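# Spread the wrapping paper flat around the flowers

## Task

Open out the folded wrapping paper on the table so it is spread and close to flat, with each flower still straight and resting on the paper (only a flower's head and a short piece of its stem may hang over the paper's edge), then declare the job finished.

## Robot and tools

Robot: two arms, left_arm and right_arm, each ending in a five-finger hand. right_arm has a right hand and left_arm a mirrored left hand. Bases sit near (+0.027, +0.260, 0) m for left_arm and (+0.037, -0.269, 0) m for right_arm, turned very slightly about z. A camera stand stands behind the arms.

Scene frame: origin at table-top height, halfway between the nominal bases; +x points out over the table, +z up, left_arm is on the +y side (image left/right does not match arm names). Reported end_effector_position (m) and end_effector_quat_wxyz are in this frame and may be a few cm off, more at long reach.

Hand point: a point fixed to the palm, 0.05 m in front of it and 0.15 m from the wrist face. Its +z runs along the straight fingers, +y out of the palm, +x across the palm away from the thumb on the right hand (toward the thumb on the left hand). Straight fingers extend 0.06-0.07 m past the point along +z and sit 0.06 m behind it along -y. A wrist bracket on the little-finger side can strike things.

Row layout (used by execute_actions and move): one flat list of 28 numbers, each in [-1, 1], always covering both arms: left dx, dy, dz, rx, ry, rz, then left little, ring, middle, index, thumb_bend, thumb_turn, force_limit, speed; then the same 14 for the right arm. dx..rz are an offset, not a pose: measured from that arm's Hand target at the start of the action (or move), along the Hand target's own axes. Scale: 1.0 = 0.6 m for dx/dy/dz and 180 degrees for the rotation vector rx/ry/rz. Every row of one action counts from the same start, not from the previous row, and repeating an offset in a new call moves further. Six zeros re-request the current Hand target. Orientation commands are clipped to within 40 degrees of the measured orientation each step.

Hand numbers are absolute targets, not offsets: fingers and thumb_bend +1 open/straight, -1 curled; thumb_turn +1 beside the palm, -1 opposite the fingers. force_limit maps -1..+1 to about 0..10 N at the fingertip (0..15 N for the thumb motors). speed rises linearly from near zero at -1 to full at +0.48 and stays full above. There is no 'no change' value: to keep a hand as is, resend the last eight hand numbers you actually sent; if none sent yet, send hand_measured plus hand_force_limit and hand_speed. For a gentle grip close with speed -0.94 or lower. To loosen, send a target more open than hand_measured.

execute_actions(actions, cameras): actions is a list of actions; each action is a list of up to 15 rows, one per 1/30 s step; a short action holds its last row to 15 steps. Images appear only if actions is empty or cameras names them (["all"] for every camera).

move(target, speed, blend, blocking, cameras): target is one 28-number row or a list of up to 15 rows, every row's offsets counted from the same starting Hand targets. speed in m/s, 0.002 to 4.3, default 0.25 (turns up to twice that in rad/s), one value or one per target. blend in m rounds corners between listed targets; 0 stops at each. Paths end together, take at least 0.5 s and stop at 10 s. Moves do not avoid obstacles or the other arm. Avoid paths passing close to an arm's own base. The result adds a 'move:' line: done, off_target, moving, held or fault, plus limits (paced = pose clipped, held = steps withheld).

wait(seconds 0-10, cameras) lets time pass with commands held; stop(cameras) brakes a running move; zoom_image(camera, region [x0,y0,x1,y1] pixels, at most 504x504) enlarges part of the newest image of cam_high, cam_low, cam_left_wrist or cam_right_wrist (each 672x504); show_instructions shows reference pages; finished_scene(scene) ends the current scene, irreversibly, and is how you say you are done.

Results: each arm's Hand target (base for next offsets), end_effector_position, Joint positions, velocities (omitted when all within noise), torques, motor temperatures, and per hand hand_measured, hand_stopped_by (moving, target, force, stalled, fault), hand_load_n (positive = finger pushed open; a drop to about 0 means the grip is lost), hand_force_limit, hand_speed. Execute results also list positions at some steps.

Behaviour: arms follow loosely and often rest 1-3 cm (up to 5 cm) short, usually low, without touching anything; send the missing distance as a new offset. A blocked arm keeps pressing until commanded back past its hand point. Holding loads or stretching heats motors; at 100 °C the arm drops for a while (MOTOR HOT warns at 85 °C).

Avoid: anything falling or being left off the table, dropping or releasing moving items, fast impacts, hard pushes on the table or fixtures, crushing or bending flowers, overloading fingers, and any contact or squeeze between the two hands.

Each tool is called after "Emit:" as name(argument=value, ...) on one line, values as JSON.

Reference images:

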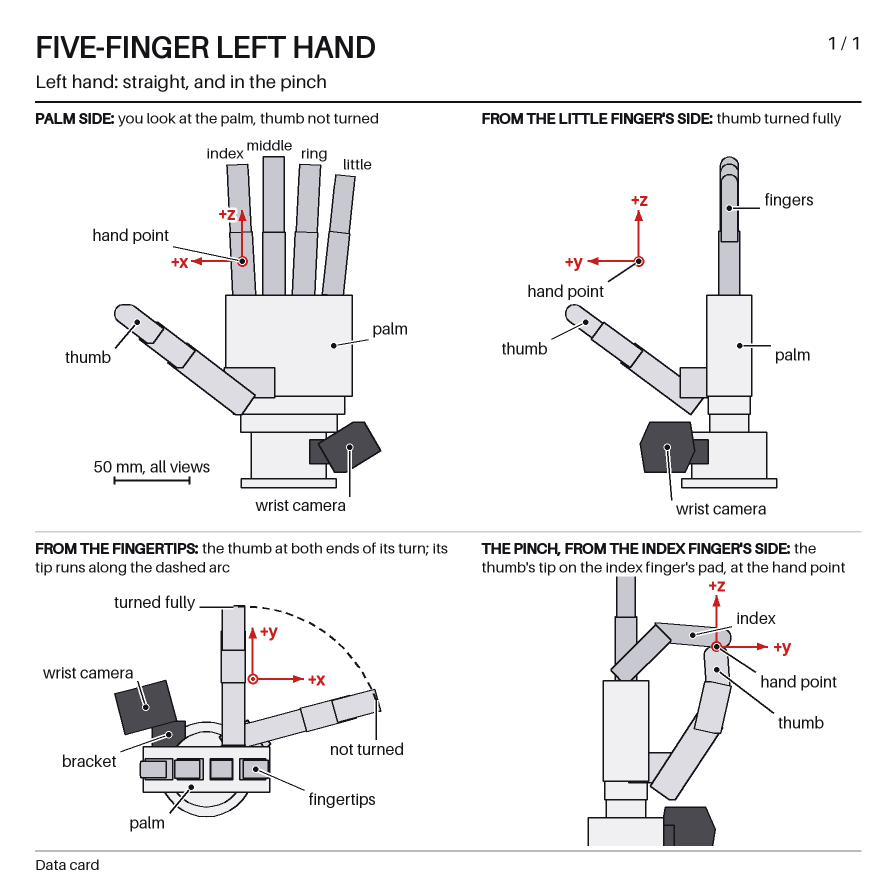

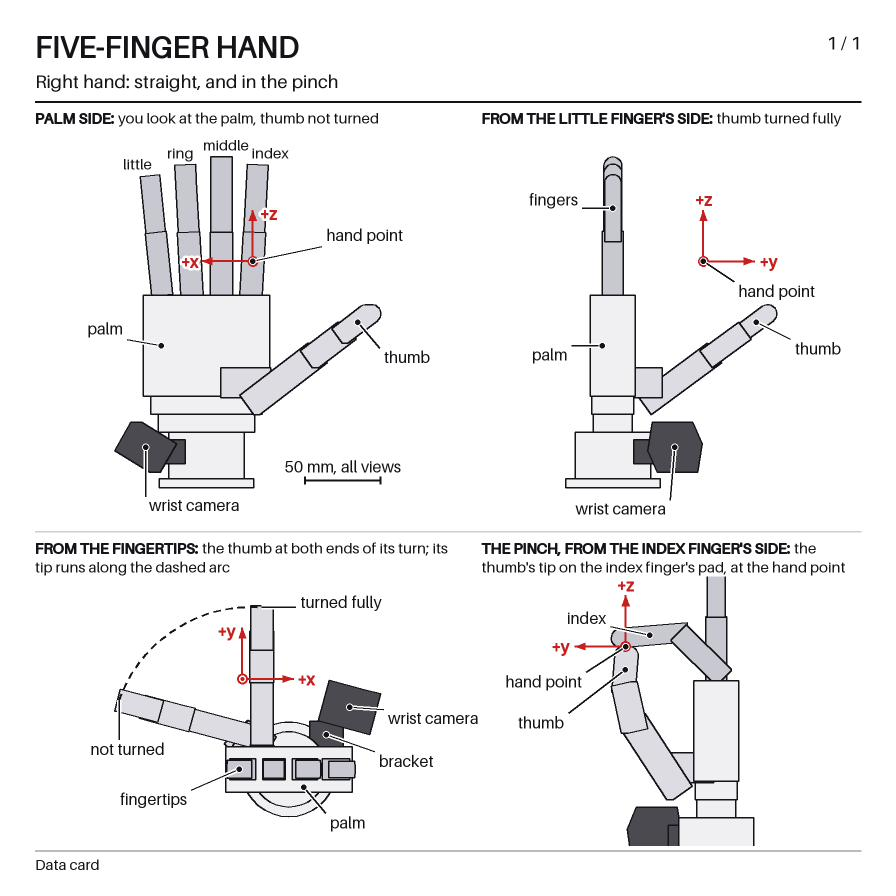

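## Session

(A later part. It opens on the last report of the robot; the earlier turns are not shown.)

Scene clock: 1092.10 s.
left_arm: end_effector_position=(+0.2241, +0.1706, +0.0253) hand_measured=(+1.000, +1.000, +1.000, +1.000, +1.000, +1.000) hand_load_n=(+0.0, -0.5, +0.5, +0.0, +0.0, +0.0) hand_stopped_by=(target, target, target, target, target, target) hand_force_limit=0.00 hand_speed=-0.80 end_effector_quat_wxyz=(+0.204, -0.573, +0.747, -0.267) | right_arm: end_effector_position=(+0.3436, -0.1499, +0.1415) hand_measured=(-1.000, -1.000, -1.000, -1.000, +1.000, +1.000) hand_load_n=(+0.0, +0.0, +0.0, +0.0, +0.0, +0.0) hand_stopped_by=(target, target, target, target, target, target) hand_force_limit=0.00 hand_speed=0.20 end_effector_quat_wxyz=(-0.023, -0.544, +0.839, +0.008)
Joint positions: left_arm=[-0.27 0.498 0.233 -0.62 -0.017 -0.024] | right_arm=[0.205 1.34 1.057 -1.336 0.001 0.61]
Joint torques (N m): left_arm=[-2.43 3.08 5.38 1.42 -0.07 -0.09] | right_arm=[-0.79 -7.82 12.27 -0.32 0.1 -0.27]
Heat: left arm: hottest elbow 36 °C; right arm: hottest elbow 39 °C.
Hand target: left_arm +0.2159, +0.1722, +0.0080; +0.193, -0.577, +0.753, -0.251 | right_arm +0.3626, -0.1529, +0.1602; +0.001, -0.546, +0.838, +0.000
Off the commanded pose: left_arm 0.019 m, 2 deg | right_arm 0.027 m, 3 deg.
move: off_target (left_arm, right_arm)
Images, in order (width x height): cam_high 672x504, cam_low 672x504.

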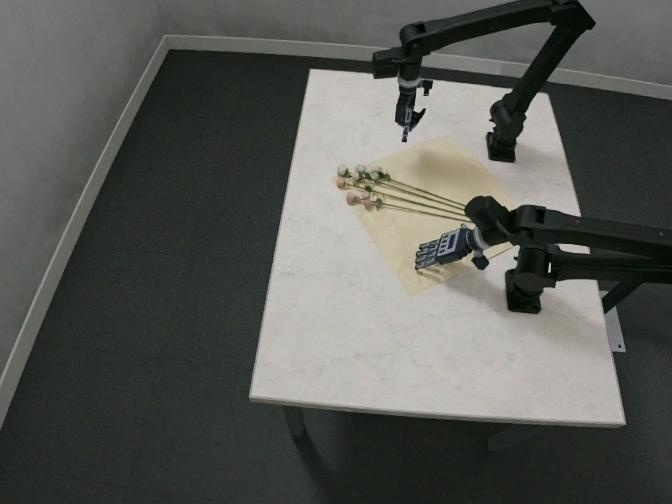

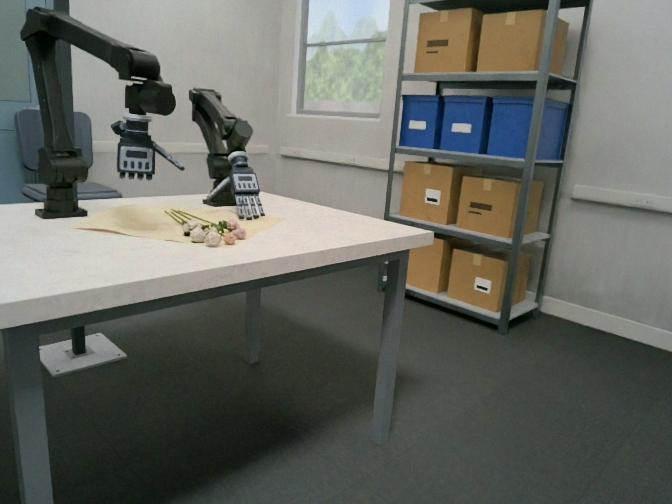

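Emit:
move(target=[0,-0.12,-0.16,0,0,0,1,1,1,1,1,1,0,-0.8,-0.122,0.054,-0.2,0,0,0,-1,-1,-1,-1,1,1,0,0.2], speed=0.25, cameras=["cam_high","cam_low","cam_right_wrist"])

Emit:
zoom_image(camera="cam_low", region=[65, 180, 285, 260])

Scene clock: 1107.90 s.
left_arm: end_effector_position=(+0.2006, +0.1764, +0.0944) hand_measured=(+1.000, +1.000, +1.000, +1.000, +1.000, +1.000) hand_load_n=(+0.0, +0.0, +0.0, +0.0, +0.0, +0.0) hand_stopped_by=(target, target, target, target, target, target) hand_force_limit=0.00 hand_speed=-0.80 end_effector_quat_wxyz=(+0.172, -0.582, +0.763, -0.223) | right_arm: end_effector_position=(+0.3508, -0.0835, +0.2639) hand_measured=(-1.000, -1.000, -1.000, -1.000, +1.000, +1.000) hand_load_n=(+0.0, +0.0, +0.0, +0.0, +0.0, +0.0) hand_stopped_by=(target, target, target, target, target, target) hand_force_limit=0.00 hand_speed=0.20 end_effector_quat_wxyz=(-0.018, -0.548, +0.836, +0.004)
Joint positions: left_arm=[-0.279 0.462 0.443 -0.98 -0.02 -0.027] | right_arm=[0.374 1.36 1.402 -1.65 0 0.769]
Joint torques (N m): left_arm=[-0.91 1.14 12.75 0.75 -0.02 -0.05] | right_arm=[1.38 -7.53 12.85 -0.28 0.09 0.08]
Heat: left arm: hottest elbow 37 °C; right arm: hottest elbow 40 °C.
Hand target: left_arm +0.2160, +0.1721, +0.1280; +0.193, -0.577, +0.753, -0.251 | right_arm +0.3622, -0.0729, +0.2803; +0.001, -0.546, +0.838, +0.000
Off the commanded pose: left_arm 0.037 m, 4 deg | right_arm 0.023 m, 2 deg.
move: off_target (left_arm, right_arm)
camera_calibration:
cam_right_wrist: T_world_to_cam=[[-0.98721, 0.150144, 0.0535938, 0.337824], [0.155643, 0.834939, 0.527876, -0.126564], [0.0345101, 0.529466, -0.847629, 0.370182], [0, 0, 0, 1]] pos_world=[0.340427, -0.141048, 0.362481]
Images, in order (width x height): cam_high 672x504, cam_low 672x504, cam_right_wrist 672x504.

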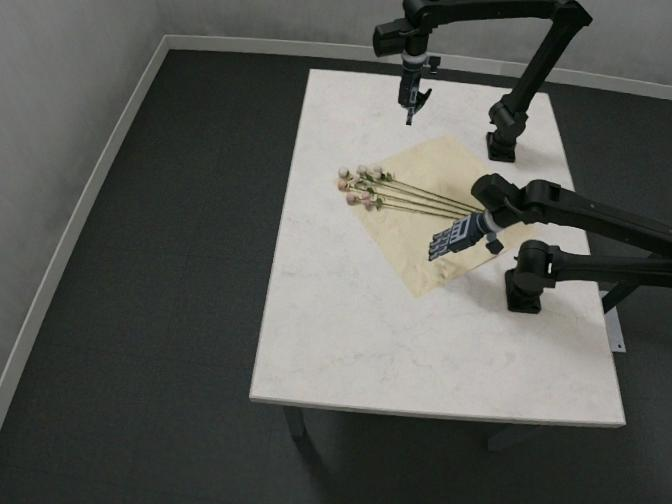

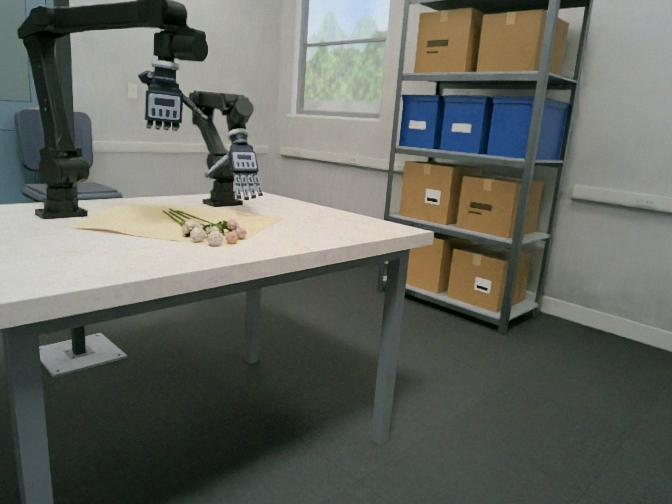

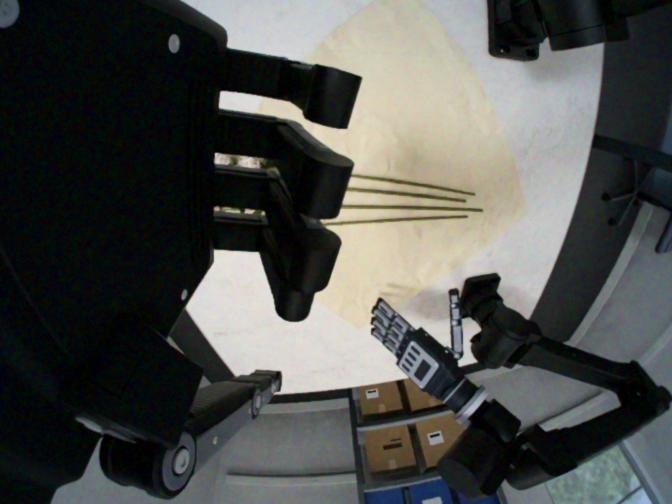

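Scaled by 2.291 from the camera's 672x504 image, which has a finer 960x720 frame.

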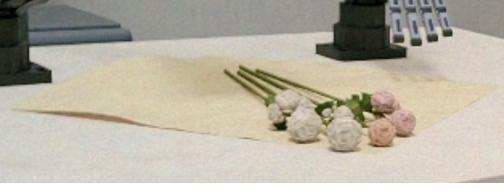

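Emit:
move(target=[[0,-0.12,-0.16,0,0,0,1,1,1,1,1,1,0,-0.8,0.106,0.066,0.384,0,0,0,-1,-1,-1,-1,1,1,0,0.2],[0,-0.12,-0.16,0,0,0,1,1,1,1,1,1,0,-0.8,0.106,0.066,0.484,0,0,0,-1,-1,-1,-1,1,1,0,0.2],[0,-0.12,-0.16,0,0,0,1,1,1,1,1,1,0,-0.8,0.106,0.066,0.4,0,0,0,-1,-1,-1,-1,1,1,0,0.2],[0,-0.12,-0.16,0,0,0,1,1,1,1,1,1,0,-0.8,0.2335,0.046,0.4,0,0,0,-1,-1,-1,-1,1,1,0,0.2],[0,-0.12,-0.16,0,0,0,1,1,1,1,1,1,0,-0.8,0.2335,0.046,0.484,0,0,0,-1,-1,-1,-1,1,1,0,0.2],[0,-0.12,-0.16,0,0,0,1,1,1,1,1,1,0,-0.8,0.2335,0.046,0.4,0,0,0,-1,-1,-1,-1,1,1,0,0.2],[0,-0.12,-0.16,0,0,0,1,1,1,1,1,1,0,-0.8,0.145,-0.051,0.4,0,0,0,-1,-1,-1,-1,1,1,0,0.2],[0,-0.12,-0.16,0,0,0,1,1,1,1,1,1,0,-0.8,0.145,-0.051,0.484,0,0,0,-1,-1,-1,-1,1,1,0,0.2],[0,-0.12,-0.16,0,0,0,1,1,1,1,1,1,0,-0.8,0.145,-0.051,0.39,0,0,0,-1,-1,-1,-1,1,1,0,0.2],[0,-0.12,-0.16,0,0,0,1,1,1,1,1,1,0,-0.8,0.127,0.239,0.39,0,0,0,-1,-1,-1,-1,1,1,0,0.2],[0,-0.12,-0.16,0,0,0,1,1,1,1,1,1,0,-0.8,0.127,0.239,0.484,0,0,0,-1,-1,-1,-1,1,1,0,0.2],[0,-0.12,-0.16,0,0,0,1,1,1,1,1,1,0,-0.8,0.127,0.239,0.1,0,0,0,-1,-1,-1,-1,1,1,0,0.2]], speed=[0.3,0.12,0.25,0.3,0.12,0.25,0.3,0.12,0.25,0.3,0.12,0.3], blend=[0.02,0.005,0.01,0.01,0.005,0.01,0.01,0.005,0.01,0.01,0.005,0], cameras=["cam_low","cam_right_wrist"])

Emit:
zoom_image(camera="cam_low", region=[65, 180, 285, 260])

Scene clock: 1153.73 s.
left_arm: end_effector_position=(+0.2063, +0.1747, +0.2209) hand_measured=(+1.000, +1.000, +1.000, +1.000, +1.000, +1.000) hand_load_n=(+0.0, +0.0, +0.0, +0.0, -0.5, +0.0) hand_stopped_by=(target, target, target, target, target, target) hand_force_limit=0.00 hand_speed=-0.80 end_effector_quat_wxyz=(+0.179, -0.580, +0.760, -0.234) | right_arm: end_effector_position=(+0.1889, -0.0947, +0.1993) hand_measured=(-1.000, -1.000, -1.000, -1.000, +1.000, +1.000) hand_load_n=(+0.0, +0.0, +0.0, +0.0, +0.0, +0.0) hand_stopped_by=(target, target, target, target, target, target) hand_force_limit=0.00 hand_speed=0.20 end_effector_quat_wxyz=(-0.023, -0.548, +0.836, +0.000)
Joint positions: left_arm=[-0.279 0.515 0.781 -1.239 -0.02 -0.027] | right_arm=[0.578 0.96 0.926 -1.583 0.001 0.975]
Joint torques (N m): left_arm=[-1.26 2.55 12.3 0.61 0.02 -0.08] | right_arm=[0.91 -2.9 12.98 -0.29 0.09 0]
Motor temperatures (°C): left_arm=[30 32 44 25 27 24] | right_arm=[27 30 42 24 27 25]
Heat: left arm: hottest elbow 44 °C; right arm: hottest elbow 42 °C.
Hand target: left_arm +0.2159, +0.1720, +0.2481; +0.193, -0.577, +0.753, -0.251 | right_arm +0.2004, -0.0847, +0.2199; +0.001, -0.546, +0.838, +0.000
Off the commanded pose: left_arm 0.029 m, 3 deg | right_arm 0.026 m, 3 deg.
move: off_target (left_arm, right_arm)
camera_calibration:
cam_right_wrist: T_world_to_cam=[[-0.986938, 0.151697, 0.0542389, 0.183207], [0.157728, 0.841317, 0.517019, -0.0555328], [0.0327982, 0.51882, -0.854254, 0.327584], [0, 0, 0, 1]] pos_world=[0.178829, -0.151028, 0.298614]
Images, in order (width x height): cam_low 672x504, cam_right_wrist 672x504.

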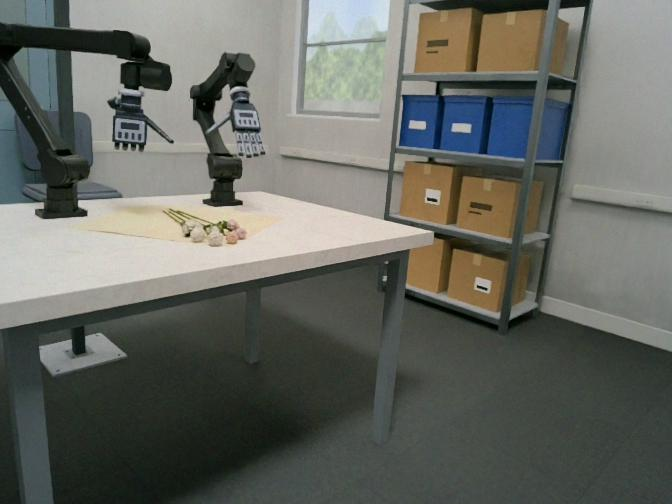

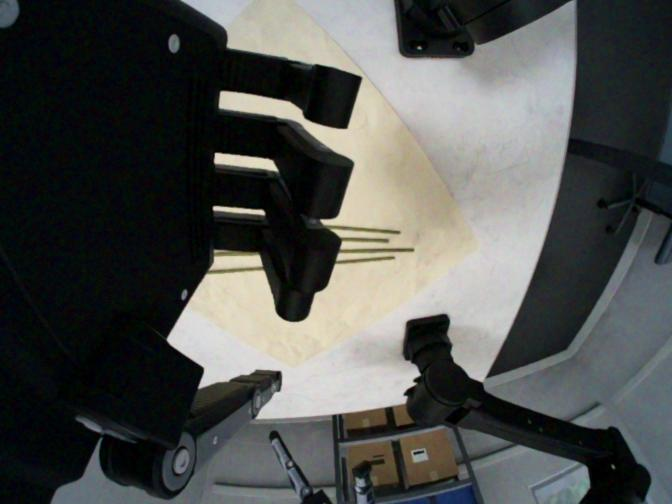

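Scaled by 2.291 from the camera's 672x504 image, which has a finer 960x720 frame.

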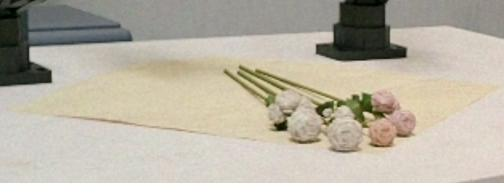

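Emit:
finished_scene(scene=1)

The scene is finished: the task was done.


## Next scene

The same job, from a new start.

Reference images:

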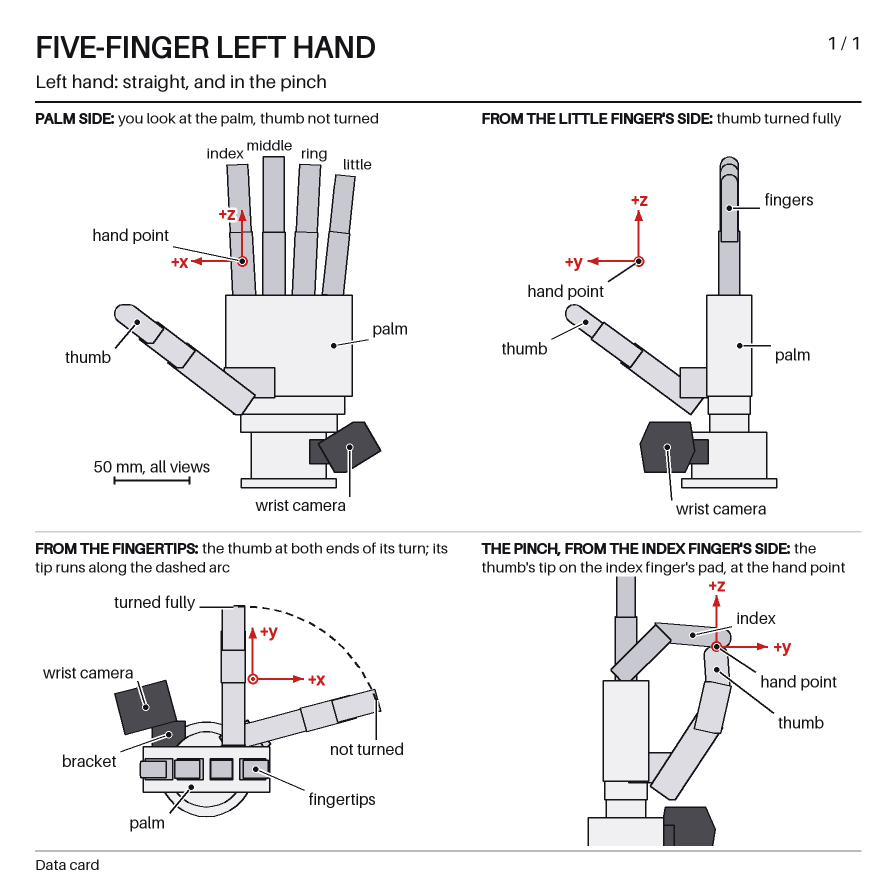

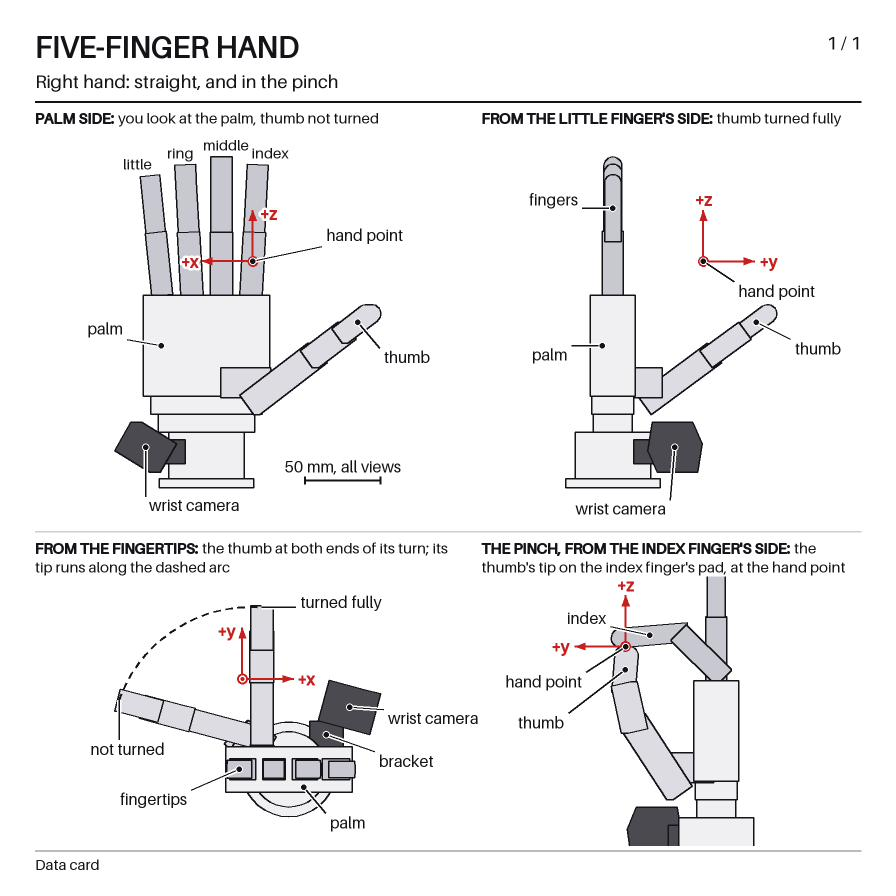

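Emit:
execute_actions(actions=[])

Scene clock: 0.00 s.
left_arm: end_effector_position=(+0.0917, +0.0251, +0.1620) hand_measured=(+1.000, +1.000, +1.000, +1.000, +1.000, +1.000) hand_load_n=(+0.0, +0.0, +0.0, +0.0, +0.0, +0.0) hand_stopped_by=(target, target, target, target, target, target) hand_force_limit=0.00 hand_speed=-0.80 end_effector_quat_wxyz=(-0.031, +0.795, +0.605, +0.026) | right_arm: end_effector_position=(+0.4841, -0.1461, +0.2082) hand_measured=(+1.000, +1.000, +1.000, +1.000, +1.000, +1.000) hand_load_n=(+0.0, +0.0, +0.0, +0.0, +0.0, +0.0) hand_stopped_by=(target, target, target, target, target, target) hand_force_limit=0.00 hand_speed=-0.80 end_effector_quat_wxyz=(-0.059, +0.927, +0.371, -0.003)
Joint positions: left_arm=[-1.557 1.055 0.883 -1.479 -0.003 1.832] | right_arm=[0.379 1.565 1.495 -1.509 -0.118 -1.969]
Joint velocities: within noise
Joint torques (N m): no reading
Motor temperatures (°C): left_arm=[30 31 34 25 26 24] | right_arm=[27 29 33 24 27 25]
Heat: left arm: hottest elbow 34 °C; right arm: hottest elbow 33 °C.
Hand target: left_arm +0.0922, +0.0162, +0.1711; -0.017, +0.794, +0.607, +0.018 | right_arm +0.4906, -0.1429, +0.2156; -0.061, +0.927, +0.370, +0.009
camera_calibration:
cam_left_wrist: T_world_to_cam=[[-0.879013, 0.475137, 0.0397642, 0.0566617], [0.406751, 0.703748, 0.582489, -0.15163], [0.248778, 0.528189, -0.811866, 0.21056], [0, 0, 0, 1]] pos_world=[0.059099, -0.0314288, 0.257016]
cam_right_wrist: T_world_to_cam=[[0.851682, -0.518281, -0.0776028, -0.47863], [-0.42168, -0.765669, 0.485734, -0.0112597], [-0.311165, -0.380967, -0.870655, 0.390658], [0, 0, 0, 1]] pos_world=[0.524451, -0.107858, 0.308454]

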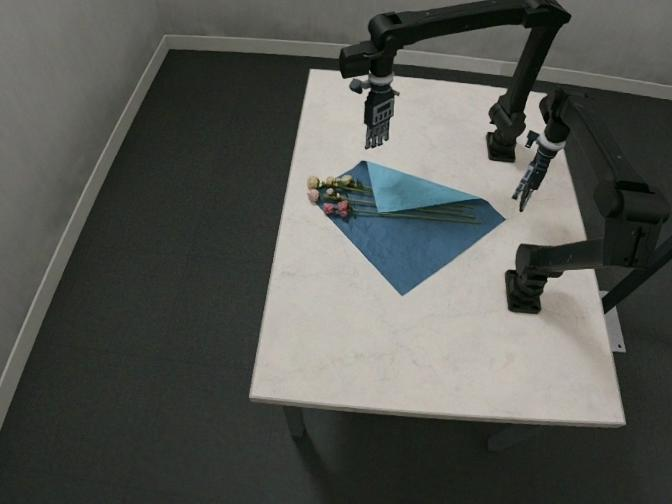

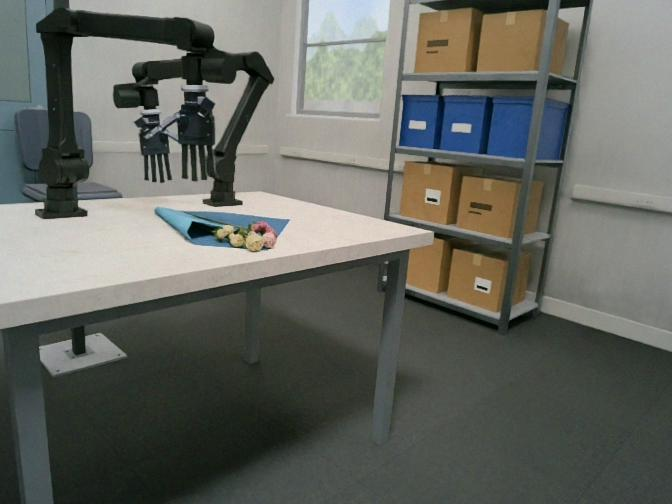

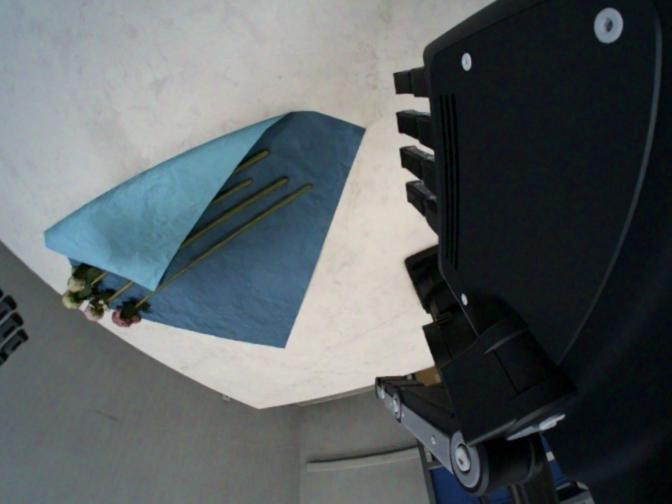

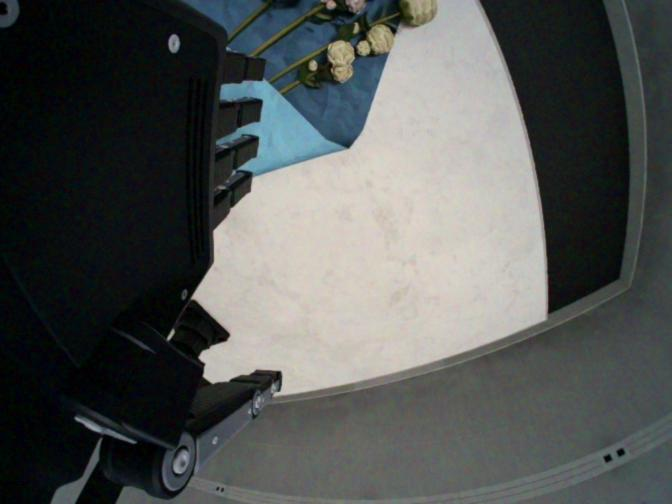

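Emit:
zoom_image(camera="cam_high", region=[300, 140, 520, 300])

Emit:
zoom_image(camera="cam_low", region=[145, 190, 305, 260])

Scaled by 2.291 from the camera's 672x504 image, which has a finer 960x720 frame.

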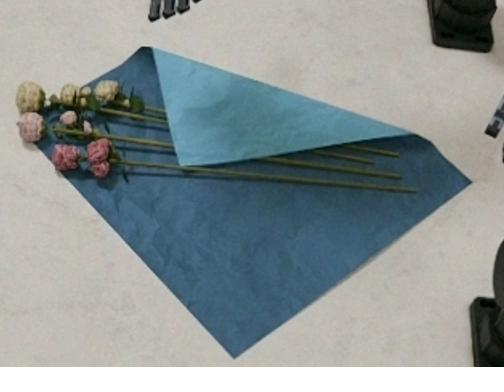

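Scaled by 3.150 from the camera's 672x504 image, which has a finer 960x720 frame.

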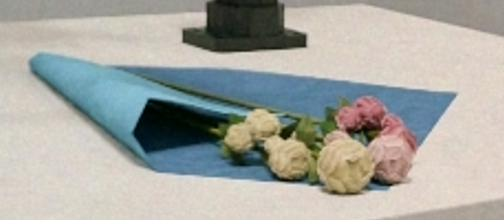

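Emit:
move(target=[[0.155,0.086,0.026,0.0114,-0.160,-0.477,1,1,1,1,1,1,0,-0.8,0.018,0.046,0.0,-0.019,0.019,0.4175,-1,-1,-1,0,1,1,0,0.2],[0.305,0.172,0.166,0.0227,-0.321,-0.954,1,1,1,1,1,1,0,-0.8,0.036,0.092,0.136,-0.0376,0.0377,0.835,-1,-1,-1,0,1,1,0,0.2]], speed=0.4, blend=[0.03,0], cameras=["cam_right_wrist"])

Emit:
zoom_image(camera="cam_right_wrist", region=[280, 80, 560, 340])

Scene clock: 73.73 s.
left_arm: end_effector_position=(+0.2363, +0.1705, +0.0795) hand_measured=(+1.000, +1.000, +1.000, +1.000, +1.000, +1.000) hand_load_n=(+0.0, +0.0, +0.0, -0.5, +0.0, +0.0) hand_stopped_by=(target, target, target, target, target, target) hand_force_limit=0.00 hand_speed=-0.80 end_effector_quat_wxyz=(+0.185, -0.574, +0.760, -0.242) | right_arm: end_effector_position=(+0.5392, -0.1521, +0.1413) hand_measured=(-1.000, -1.000, -1.000, +0.000, +1.000, +1.000) hand_load_n=(+0.0, +0.0, +0.0, +0.0, +0.0, +0.0) hand_stopped_by=(target, target, target, target, target, target) hand_force_limit=0.00 hand_speed=0.20 end_effector_quat_wxyz=(+0.004, -0.608, +0.794, -0.003)
Joint positions: left_arm=[-0.247 0.579 0.417 -0.79 0.003 0.008] | right_arm=[0.145 1.813 1.624 -1.371 0.001 0.395]
Joint torques (N m): left_arm=[-0.73 0.15 6.86 1.66 -0.09 -0.12] | right_arm=[-0.56 -13.16 6.75 0.64 0.1 0.03]
Motor temperatures (°C): left_arm=[30 31 39 25 26 24] | right_arm=[27 31 37 24 27 25]
Heat: left arm: hottest elbow 39 °C; right arm: hottest elbow 37 °C.
Hand target: left_arm +0.2406, +0.1702, +0.0800; +0.192, -0.578, +0.752, -0.251 | right_arm +0.5419, -0.1580, +0.1300; +0.000, -0.595, +0.804, +0.000
Off the commanded pose: left_arm 0.004 m, 2 deg | right_arm 0.013 m, 2 deg.
move: off_target (right_arm)
camera_calibration:
cam_right_wrist: T_world_to_cam=[[-0.999937, 0.00489031, 0.0101041, 0.531591], [0.00959985, 0.839076, 0.543929, 0.0431958], [-0.00581811, 0.543992, -0.83907, 0.318796], [0, 0, 0, 1]] pos_world=[0.532998, -0.212266, 0.238625]
Images, in order (width x height): cam_right_wrist 672x504.

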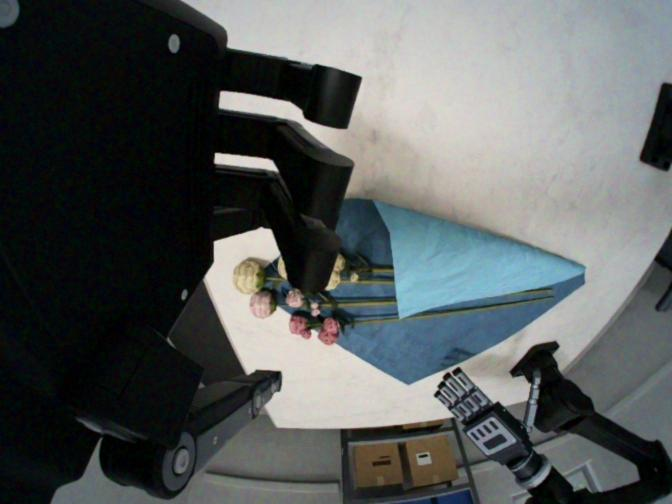

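Scaled by 1.800 from the camera's 672x504 image, which has a finer 960x720 frame.

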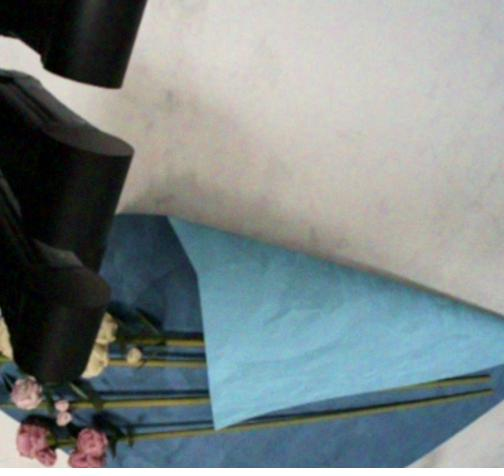

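Emit:
move(target=[[0,0.072,0.096,0,0,0,1,1,1,1,1,1,0,-0.8,-0.0615,0.01,0,0,0,0,-1,-1,-1,0,1,1,0,0.2],[0,0.072,0.096,0,0,0,1,1,1,1,1,1,0,-0.8,-0.0615,0.01,0.15,0,0,0,-1,-1,-1,0,1,1,0,0.2],[0,0.072,0.096,0,0,0,1,1,1,1,1,1,0,-0.8,-0.06,0.149,0.15,0,0,0,-1,-1,-1,0,1,1,0,0.2]], speed=[0.12,0.2,0.07], cameras=["cam_low"])

Emit:
zoom_image(camera="cam_low", region=[145, 170, 305, 260])

Scene clock: 123.43 s.
left_arm: end_effector_position=(+0.2484, +0.1663, +0.0259) hand_measured=(+1.000, +1.000, +1.000, +1.000, +1.000, +1.000) hand_load_n=(+0.0, +0.0, +0.0, +0.0, -0.5, +0.0) hand_stopped_by=(target, target, target, target, target, target) hand_force_limit=0.00 hand_speed=-0.80 end_effector_quat_wxyz=(+0.202, -0.571, +0.749, -0.269) | right_arm: end_effector_position=(+0.4694, -0.1056, +0.0378) hand_measured=(-1.000, -1.000, -1.000, +0.000, +1.000, +1.000) hand_load_n=(+0.0, +0.0, +0.0, +0.0, +0.0, +0.0) hand_stopped_by=(target, target, target, target, target, target) hand_force_limit=0.00 hand_speed=0.20 end_effector_quat_wxyz=(-0.008, -0.596, +0.803, +0.001)
Joint positions: left_arm=[-0.247 0.644 0.267 -0.508 0.004 -0.001] | right_arm=[0.255 1.77 1.272 -1.087 0.004 0.535]
Joint torques (N m): left_arm=[-0.91 3.37 5.23 1.5 -0.1 -0.15] | right_arm=[1.49 -13.51 5.83 0.55 0.01 0.04]
Heat: left arm: hottest elbow 38 °C; right arm: hottest elbow 36 °C.
Hand target: left_arm +0.2406, +0.1702, +0.0079; +0.192, -0.578, +0.752, -0.251 | right_arm +0.4670, -0.0976, +0.0401; +0.000, -0.595, +0.804, +0.000
Off the commanded pose: left_arm 0.020 m, 2 deg | right_arm 0.009 m, 1 deg.
move: off_target (left_arm)
Images, in order (width x height): cam_low 672x504.

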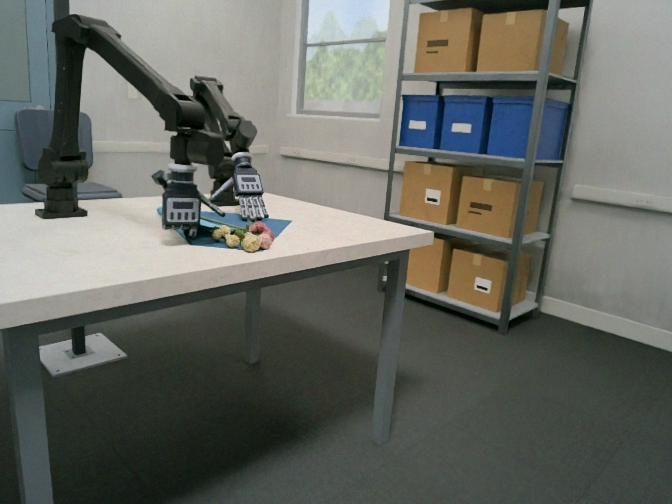

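Scaled by 3.150 from the camera's 672x504 image, which has a finer 960x720 frame.

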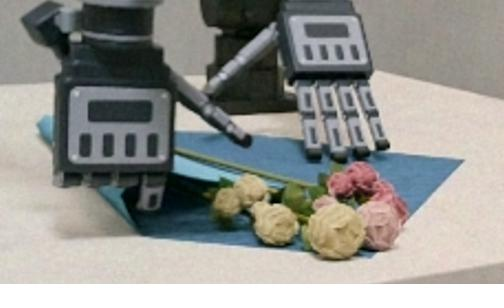

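Emit:
move(target=[[0,0,0,0,0,0,1,1,1,1,1,1,0,-0.8,0,0.01,-0.142,0,0,0,-1,-1,-1,0,1,1,0,0.2],[0,0,0,0,0,0,1,1,1,1,1,1,0,-0.8,0.024,0.0775,-0.229,0,0,0,-1,-1,-1,0,1,1,0,0.2]], speed=[0.1,0.1], blend=[0.01,0], cameras=["cam_high"])

Emit:
zoom_image(camera="cam_high", region=[300, 80, 520, 300])

Scene clock: 138.97 s.
left_arm: end_effector_position=(+0.2486, +0.1662, +0.0258) hand_measured=(+1.000, +1.000, +1.000, +1.000, +1.000, +1.000) hand_load_n=(+0.0, +0.0, +0.0, +0.0, +0.0, +0.0) hand_stopped_by=(target, target, target, target, target, target) hand_force_limit=0.00 hand_speed=-0.80 end_effector_quat_wxyz=(+0.202, -0.571, +0.749, -0.269) | right_arm: end_effector_position=(+0.4088, -0.1086, +0.1616) hand_measured=(-1.000, -1.000, -1.000, +0.000, +1.000, +1.000) hand_load_n=(+0.0, +0.0, +0.0, +0.0, +0.0, +0.0) hand_stopped_by=(target, target, target, target, target, target) hand_force_limit=0.00 hand_speed=0.20 end_effector_quat_wxyz=(-0.020, -0.595, +0.803, +0.005)
Joint positions: left_arm=[-0.247 0.645 0.267 -0.506 0.004 -0.001] | right_arm=[0.281 1.527 1.307 -1.391 0.004 0.562]
Joint torques (N m): left_arm=[-0.73 3.02 5.49 1.42 -0.05 -0.1] | right_arm=[1.55 -10.81 10.91 -0.34 0 0.04]
Heat: left arm: hottest elbow 37 °C; right arm: hottest elbow 36 °C.
Hand target: left_arm +0.2406, +0.1702, +0.0079; +0.192, -0.578, +0.752, -0.251 | right_arm +0.4183, -0.0977, +0.1774; +0.000, -0.595, +0.804, +0.000
Off the commanded pose: left_arm 0.020 m, 3 deg | right_arm 0.021 m, 2 deg.
move: off_target (left_arm, right_arm)
Images, in order (width x height): cam_high 672x504.

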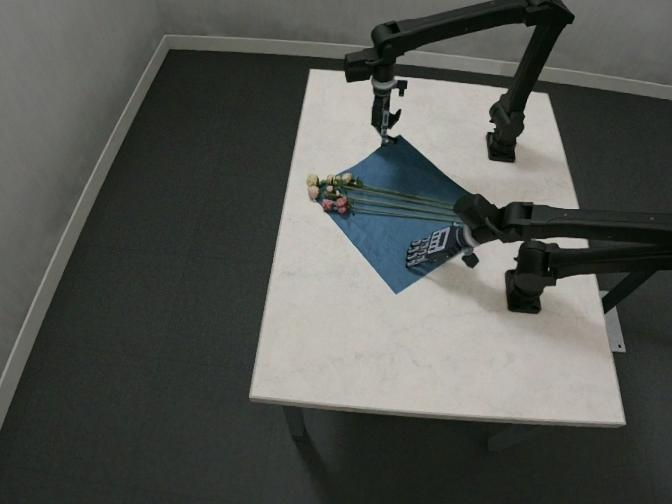

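Scaled by 2.291 from the camera's 672x504 image, which has a finer 960x720 frame.

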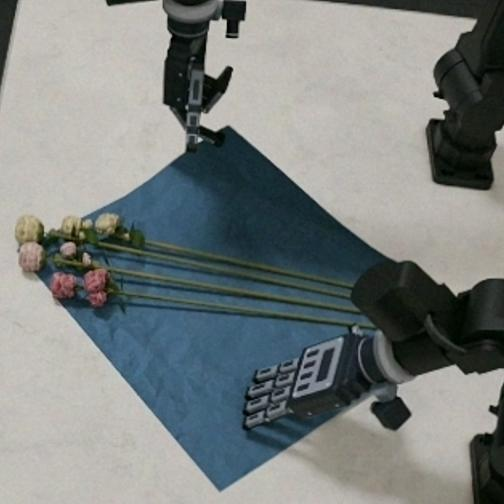

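Emit:
move(target=[[0,0,0,0,0,0,1,1,1,1,1,1,0,-0.8,0.127,0,0.026,0,0,0,-1,-1,-1,0,1,1,0,0.2],[0,0,0,0,0,0,1,1,1,1,1,1,0,-0.8,0.187,-0.01,0.1,0,0,0,-1,-1,-1,0,1,1,0,0.2],[0,0,0,0,0,0,1,1,1,1,1,1,0,-0.8,0.187,-0.15,0.1,0,0,0,-1,-1,-1,0,1,1,0,0.2],[0,0,0,0,0,0,1,1,1,1,1,1,0,-0.8,0.187,-0.16,-0.2,0,0,0,-1,-1,-1,0,1,1,0,0.2],[0,0,0,0,0,0,1,1,1,1,1,1,0,-0.8,-0.103,0.0365,-0.2,0,0,0,-1,-1,-1,0,1,1,0,0.2],[0,0,0,0,0,0,1,1,1,1,1,1,0,-0.8,-0.103,0.0365,0.06,0,0,0,-1,-1,-1,0,1,1,0,0.2]], speed=[0.12,0.12,0.15,0.25,0.3,0.25], blend=[0.025,0.005,0.01,0.02,0.02,0], cameras=["cam_low"])

Emit:
zoom_image(camera="cam_low", region=[105, 140, 305, 260])

Scene clock: 171.17 s.
left_arm: end_effector_position=(+0.2486, +0.1662, +0.0258) hand_measured=(+1.000, +1.000, +1.000, +1.000, +1.000, +1.000) hand_load_n=(+0.0, +0.0, +0.0, +0.0, +0.0, +0.0) hand_stopped_by=(target, target, target, target, target, target) hand_force_limit=0.00 hand_speed=-0.80 end_effector_quat_wxyz=(+0.202, -0.571, +0.749, -0.269) | right_arm: end_effector_position=(+0.4152, -0.0361, +0.1475) hand_measured=(-1.000, -1.000, -1.000, +0.000, +1.000, +1.000) hand_load_n=(+0.0, +0.0, +0.0, +0.0, +0.0, +0.0) hand_stopped_by=(target, target, target, target, target, target) hand_force_limit=0.00 hand_speed=0.20 end_effector_quat_wxyz=(+0.001, -0.600, +0.800, -0.002)
Joint positions: left_arm=[-0.247 0.645 0.267 -0.506 0.004 -0.001] | right_arm=[0.429 1.585 1.341 -1.325 0.003 0.699]
Joint torques (N m): left_arm=[-1.03 2.67 5.33 1.42 -0.09 -0.13] | right_arm=[0.73 -10.52 6.93 0.66 0.04 0.05]
Heat: left arm: hottest elbow 36 °C; right arm: hottest elbow 39 °C.
Hand target: left_arm +0.2406, +0.1702, +0.0079; +0.192, -0.578, +0.752, -0.251 | right_arm +0.4153, -0.0322, +0.1413; +0.000, -0.595, +0.804, +0.000
Off the commanded pose: left_arm 0.020 m, 3 deg | right_arm 0.007 m, 1 deg.
move: off_target (left_arm)
Images, in order (width x height): cam_low 672x504.

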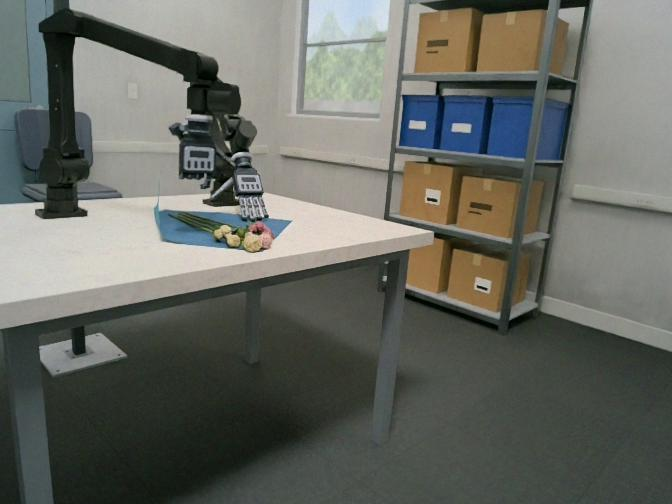

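Scaled by 2.520 from the camera's 672x504 image, which has a finer 960x720 frame.

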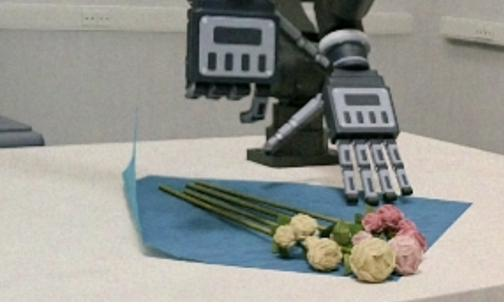

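Emit:
move(target=[[0,0,0,0,0,0,1,1,1,1,1,1,0,-0.8,0,0.05,0.04,0,0,0,-1,-1,-1,-1,1,1,0,0.2],[0,0,0,0,0,0,1,1,1,1,1,1,0,-0.8,0.22,0.053,0.1075,0,0,0,-1,-1,-1,-1,1,1,0,0.2],[0,0,0,0,0,0,1,1,1,1,1,1,0,-0.8,0.329,0.0515,0.174,0,0,0,-1,-1,-1,-1,1,1,0,0.2],[0,0,0,0,0,0,1,1,1,1,1,1,0,-0.8,0.329,0.0515,0.25,0,0,0,-1,-1,-1,-1,1,1,0,0.2],[0,0,0,0,0,0,1,1,1,1,1,1,0,-0.8,0.329,0.0515,0.15,0,0,0,-1,-1,-1,-1,1,1,0,0.2],[0,0,0,0,0,0,1,1,1,1,1,1,0,-0.8,0.18,0.0,0.15,0,0,0,-1,-1,-1,-1,1,1,0,0.2],[0,0,0,0,0,0,1,1,1,1,1,1,0,-0.8,0.18,0.0,0.25,0,0,0,-1,-1,-1,-1,1,1,0,0.2],[0,0,0,0,0,0,1,1,1,1,1,1,0,-0.8,0.18,0.0,0.15,0,0,0,-1,-1,-1,-1,1,1,0,0.2],[0,0,0,0,0,0,1,1,1,1,1,1,0,-0.8,0.1355,-0.0865,0.15,0,0,0,-1,-1,-1,-1,1,1,0,0.2],[0,0,0,0,0,0,1,1,1,1,1,1,0,-0.8,0.1355,-0.0865,0.25,0,0,0,-1,-1,-1,-1,1,1,0,0.2],[0,0,0,0,0,0,1,1,1,1,1,1,0,-0.8,0.1355,-0.1,0.05,0,0,0,-1,-1,-1,-1,1,1,0,0.2]], speed=[0.15,0.13,0.12,0.12,0.25,0.3,0.12,0.25,0.3,0.12,0.25], blend=[0.01,0.02,0.01,0.005,0.01,0.02,0.005,0.01,0.02,0.005,0], cameras=["cam_low","cam_high"])

Emit:
zoom_image(camera="cam_low", region=[105, 180, 305, 260])

Scene clock: 204.73 s.
left_arm: end_effector_position=(+0.2486, +0.1662, +0.0258) hand_measured=(+1.000, +1.000, +1.000, +1.000, +1.000, +1.000) hand_load_n=(+0.0, +0.0, +0.0, +0.0, +0.0, +0.0) hand_stopped_by=(target, target, target, target, target, target) hand_force_limit=0.00 hand_speed=-0.80 end_effector_quat_wxyz=(+0.202, -0.571, +0.749, -0.269) | right_arm: end_effector_position=(+0.4330, -0.1288, +0.1018) hand_measured=(-1.000, -1.000, -1.000, -1.000, +1.000, +1.000) hand_load_n=(+0.0, +0.0, +0.0, +0.0, +0.0, +0.0) hand_stopped_by=(target, target, target, target, target, target) hand_force_limit=0.00 hand_speed=0.20 end_effector_quat_wxyz=(-0.013, -0.596, +0.803, +0.004)
Joint positions: left_arm=[-0.247 0.645 0.267 -0.506 0.004 -0.001] | right_arm=[0.224 1.611 1.243 -1.23 0.003 0.504]
Joint torques (N m): left_arm=[-0.97 2.32 5.29 1.47 -0.08 -0.08] | right_arm=[-0.09 -10.34 11.02 -0.31 0.08 -0.09]
Heat: left arm: hottest elbow 36 °C; right arm: hottest elbow 38 °C.
Hand target: left_arm +0.2406, +0.1702, +0.0079; +0.192, -0.578, +0.752, -0.251 | right_arm +0.4491, -0.1275, +0.1116; +0.000, -0.595, +0.804, +0.000
Off the commanded pose: left_arm 0.020 m, 3 deg | right_arm 0.019 m, 2 deg.
move: off_target (left_arm, right_arm)
Images, in order (width x height): cam_high 672x504, cam_low 672x504.

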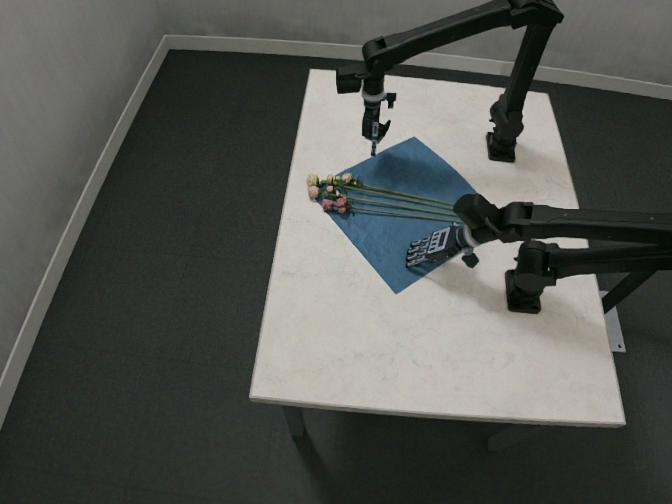

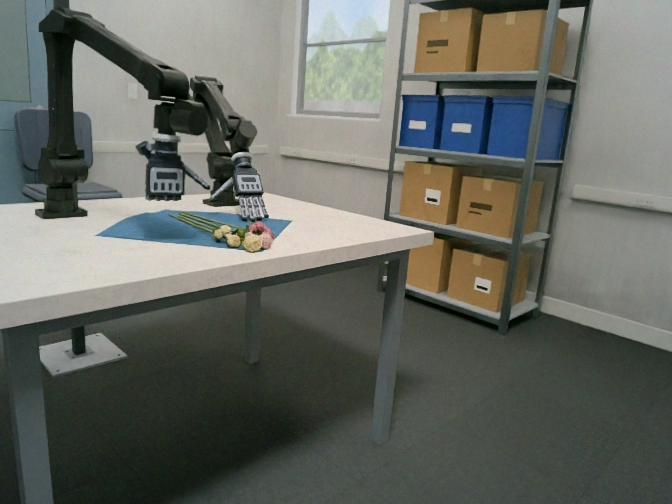

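Scaled by 2.520 from the camera's 672x504 image, which has a finer 960x720 frame.

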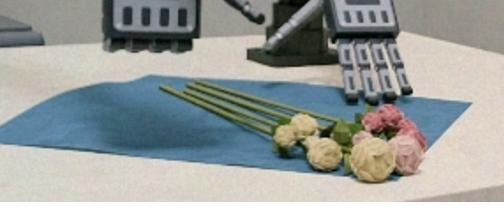

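Emit:
move(target=[[0,-0.12,-0.16,0,0,0,1,1,1,1,1,1,0,-0.8,0.035,-0.013,0.208,0,0,0,-1,-1,-1,-1,1,1,0,0.2],[0,-0.12,-0.16,0,0,0,1,1,1,1,1,1,0,-0.8,0.035,-0.013,0.12,0,0,0,-1,-1,-1,-1,1,1,0,0.2],[0,-0.12,-0.16,0,0,0,1,1,1,1,1,1,0,-0.8,0.011,0.134,0.12,0,0,0,-1,-1,-1,-1,1,1,0,0.2],[0,-0.12,-0.16,0,0,0,1,1,1,1,1,1,0,-0.8,0.011,0.134,0.208,0,0,0,-1,-1,-1,-1,1,1,0,0.2],[0,-0.12,-0.16,0,0,0,1,1,1,1,1,1,0,-0.8,0.011,0.134,0.12,0,0,0,-1,-1,-1,-1,1,1,0,0.2],[0,-0.12,-0.16,0,0,0,1,1,1,1,1,1,0,-0.8,0.137,0.148,0.12,0,0,0,-1,-1,-1,-1,1,1,0,0.2],[0,-0.12,-0.16,0,0,0,1,1,1,1,1,1,0,-0.8,0.137,0.148,0.208,0,0,0,-1,-1,-1,-1,1,1,0,0.2],[0,-0.12,-0.16,0,0,0,1,1,1,1,1,1,0,-0.8,0.137,0.148,0.12,0,0,0,-1,-1,-1,-1,1,1,0,0.2],[0,-0.12,-0.16,0,0,0,1,1,1,1,1,1,0,-0.8,0.008,0.327,0.12,0,0,0,-1,-1,-1,-1,1,1,0,0.2],[0,-0.12,-0.16,0,0,0,1,1,1,1,1,1,0,-0.8,0.008,0.327,0.208,0,0,0,-1,-1,-1,-1,1,1,0,0.2],[0,-0.12,-0.16,0,0,0,1,1,1,1,1,1,0,-0.8,0.008,0.327,0.12,0,0,0,-1,-1,-1,-1,1,1,0,0.2],[0,-0.12,-0.16,0,0,0,1,1,1,1,1,1,0,-0.8,0.003,0.45,0.12,0,0,0,-1,-1,-1,-1,1,1,0,0.2],[0,-0.12,-0.16,0,0,0,1,1,1,1,1,1,0,-0.8,0.003,0.45,0.208,0,0,0,-1,-1,-1,-1,1,1,0,0.2],[0,-0.12,-0.16,0,0,0,1,1,1,1,1,1,0,-0.8,0.003,0.45,-0.18,0,0,0,-1,-1,-1,-1,1,1,0,0.2]], speed=[0.15,0.25,0.3,0.14,0.25,0.3,0.14,0.25,0.3,0.14,0.25,0.3,0.14,0.3], blend=[0.005,0.01,0.01,0.005,0.01,0.01,0.005,0.01,0.01,0.005,0.01,0.01,0.005,0], cameras=["cam_low","cam_high"])

Emit:
zoom_image(camera="cam_low", region=[105, 180, 305, 260])

Emit:
zoom_image(camera="cam_high", region=[280, 120, 540, 310])

Scene clock: 252.33 s.
left_arm: end_effector_position=(+0.2231, +0.1736, +0.0941) hand_measured=(+1.000, +1.000, +1.000, +1.000, +1.000, +1.000) hand_load_n=(+0.0, +0.0, +0.0, +0.0, +0.0, +0.0) hand_stopped_by=(target, target, target, target, target, target) hand_force_limit=0.00 hand_speed=-0.80 end_effector_quat_wxyz=(+0.170, -0.584, +0.762, -0.225) | right_arm: end_effector_position=(+0.1806, -0.0620, +0.1998) hand_measured=(-1.000, -1.000, -1.000, -1.000, +1.000, +1.000) hand_load_n=(+0.0, +0.0, +0.0, +0.0, +0.0, +0.0) hand_stopped_by=(target, target, target, target, target, target) hand_force_limit=0.00 hand_speed=0.20 end_effector_quat_wxyz=(-0.023, -0.596, +0.803, -0.002)
Joint positions: left_arm=[-0.247 0.56 0.463 -0.902 0.001 -0.006] | right_arm=[0.712 1.019 0.963 -1.561 0.001 0.992]
Joint torques (N m): left_arm=[-1.14 -0.03 12.9 0.65 0.02 -0.05] | right_arm=[1.08 -3.66 12.51 -0.27 0.08 -0.01]
Heat: left arm: hottest elbow 37 °C; right arm: hottest elbow 38 °C.
Hand target: left_arm +0.2406, +0.1702, +0.1279; +0.192, -0.578, +0.752, -0.251 | right_arm +0.1902, -0.0503, +0.2192; +0.000, -0.595, +0.804, +0.000
Off the commanded pose: left_arm 0.038 m, 4 deg | right_arm 0.025 m, 3 deg.
move: off_target (left_arm, right_arm)
Images, in order (width x height): cam_high 672x504, cam_low 672x504.

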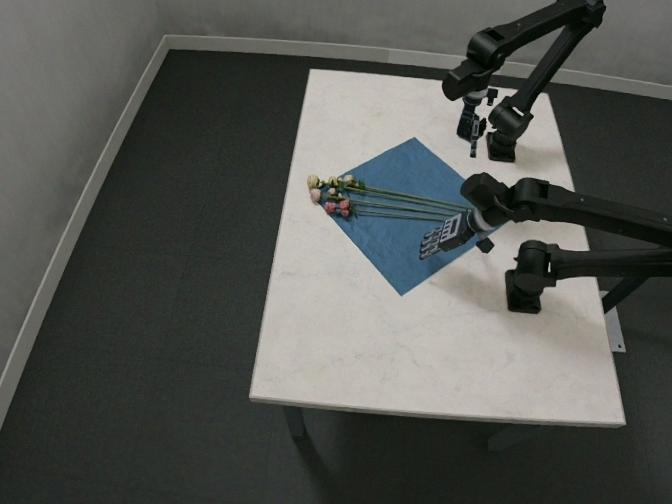

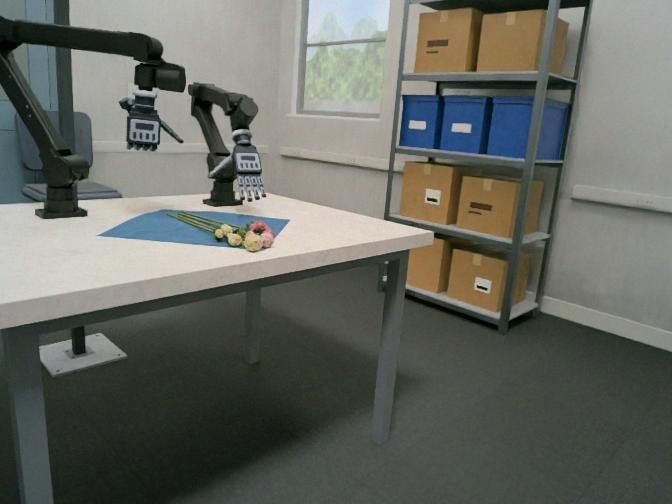

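Scaled by 2.520 from the camera's 672x504 image, which has a finer 960x720 frame.

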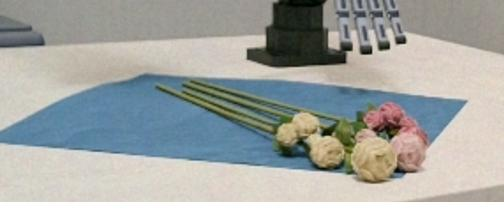

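Scaled by 1.938 from the camera's 672x504 image, which has a finer 960x720 frame.

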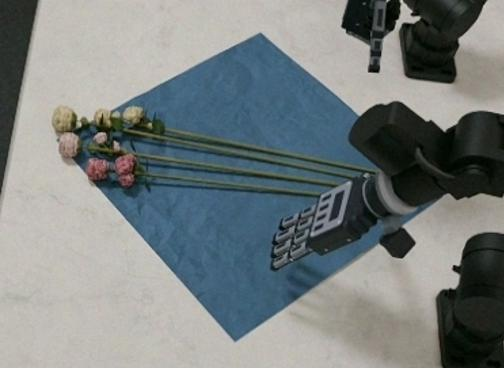

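Emit:
zoom_image(camera="cam_high", region=[295, 155, 375, 225])

Scaled by 6.300 from the camera's 672x504 image, which has a finer 960x720 frame.

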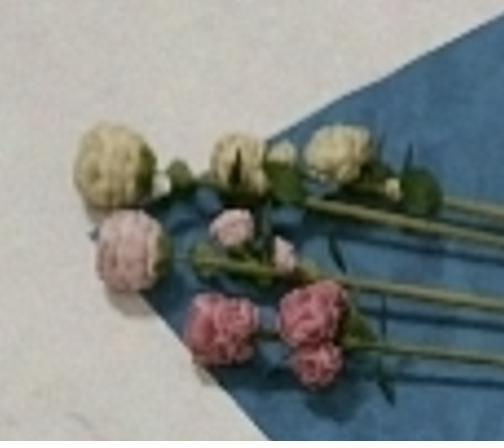

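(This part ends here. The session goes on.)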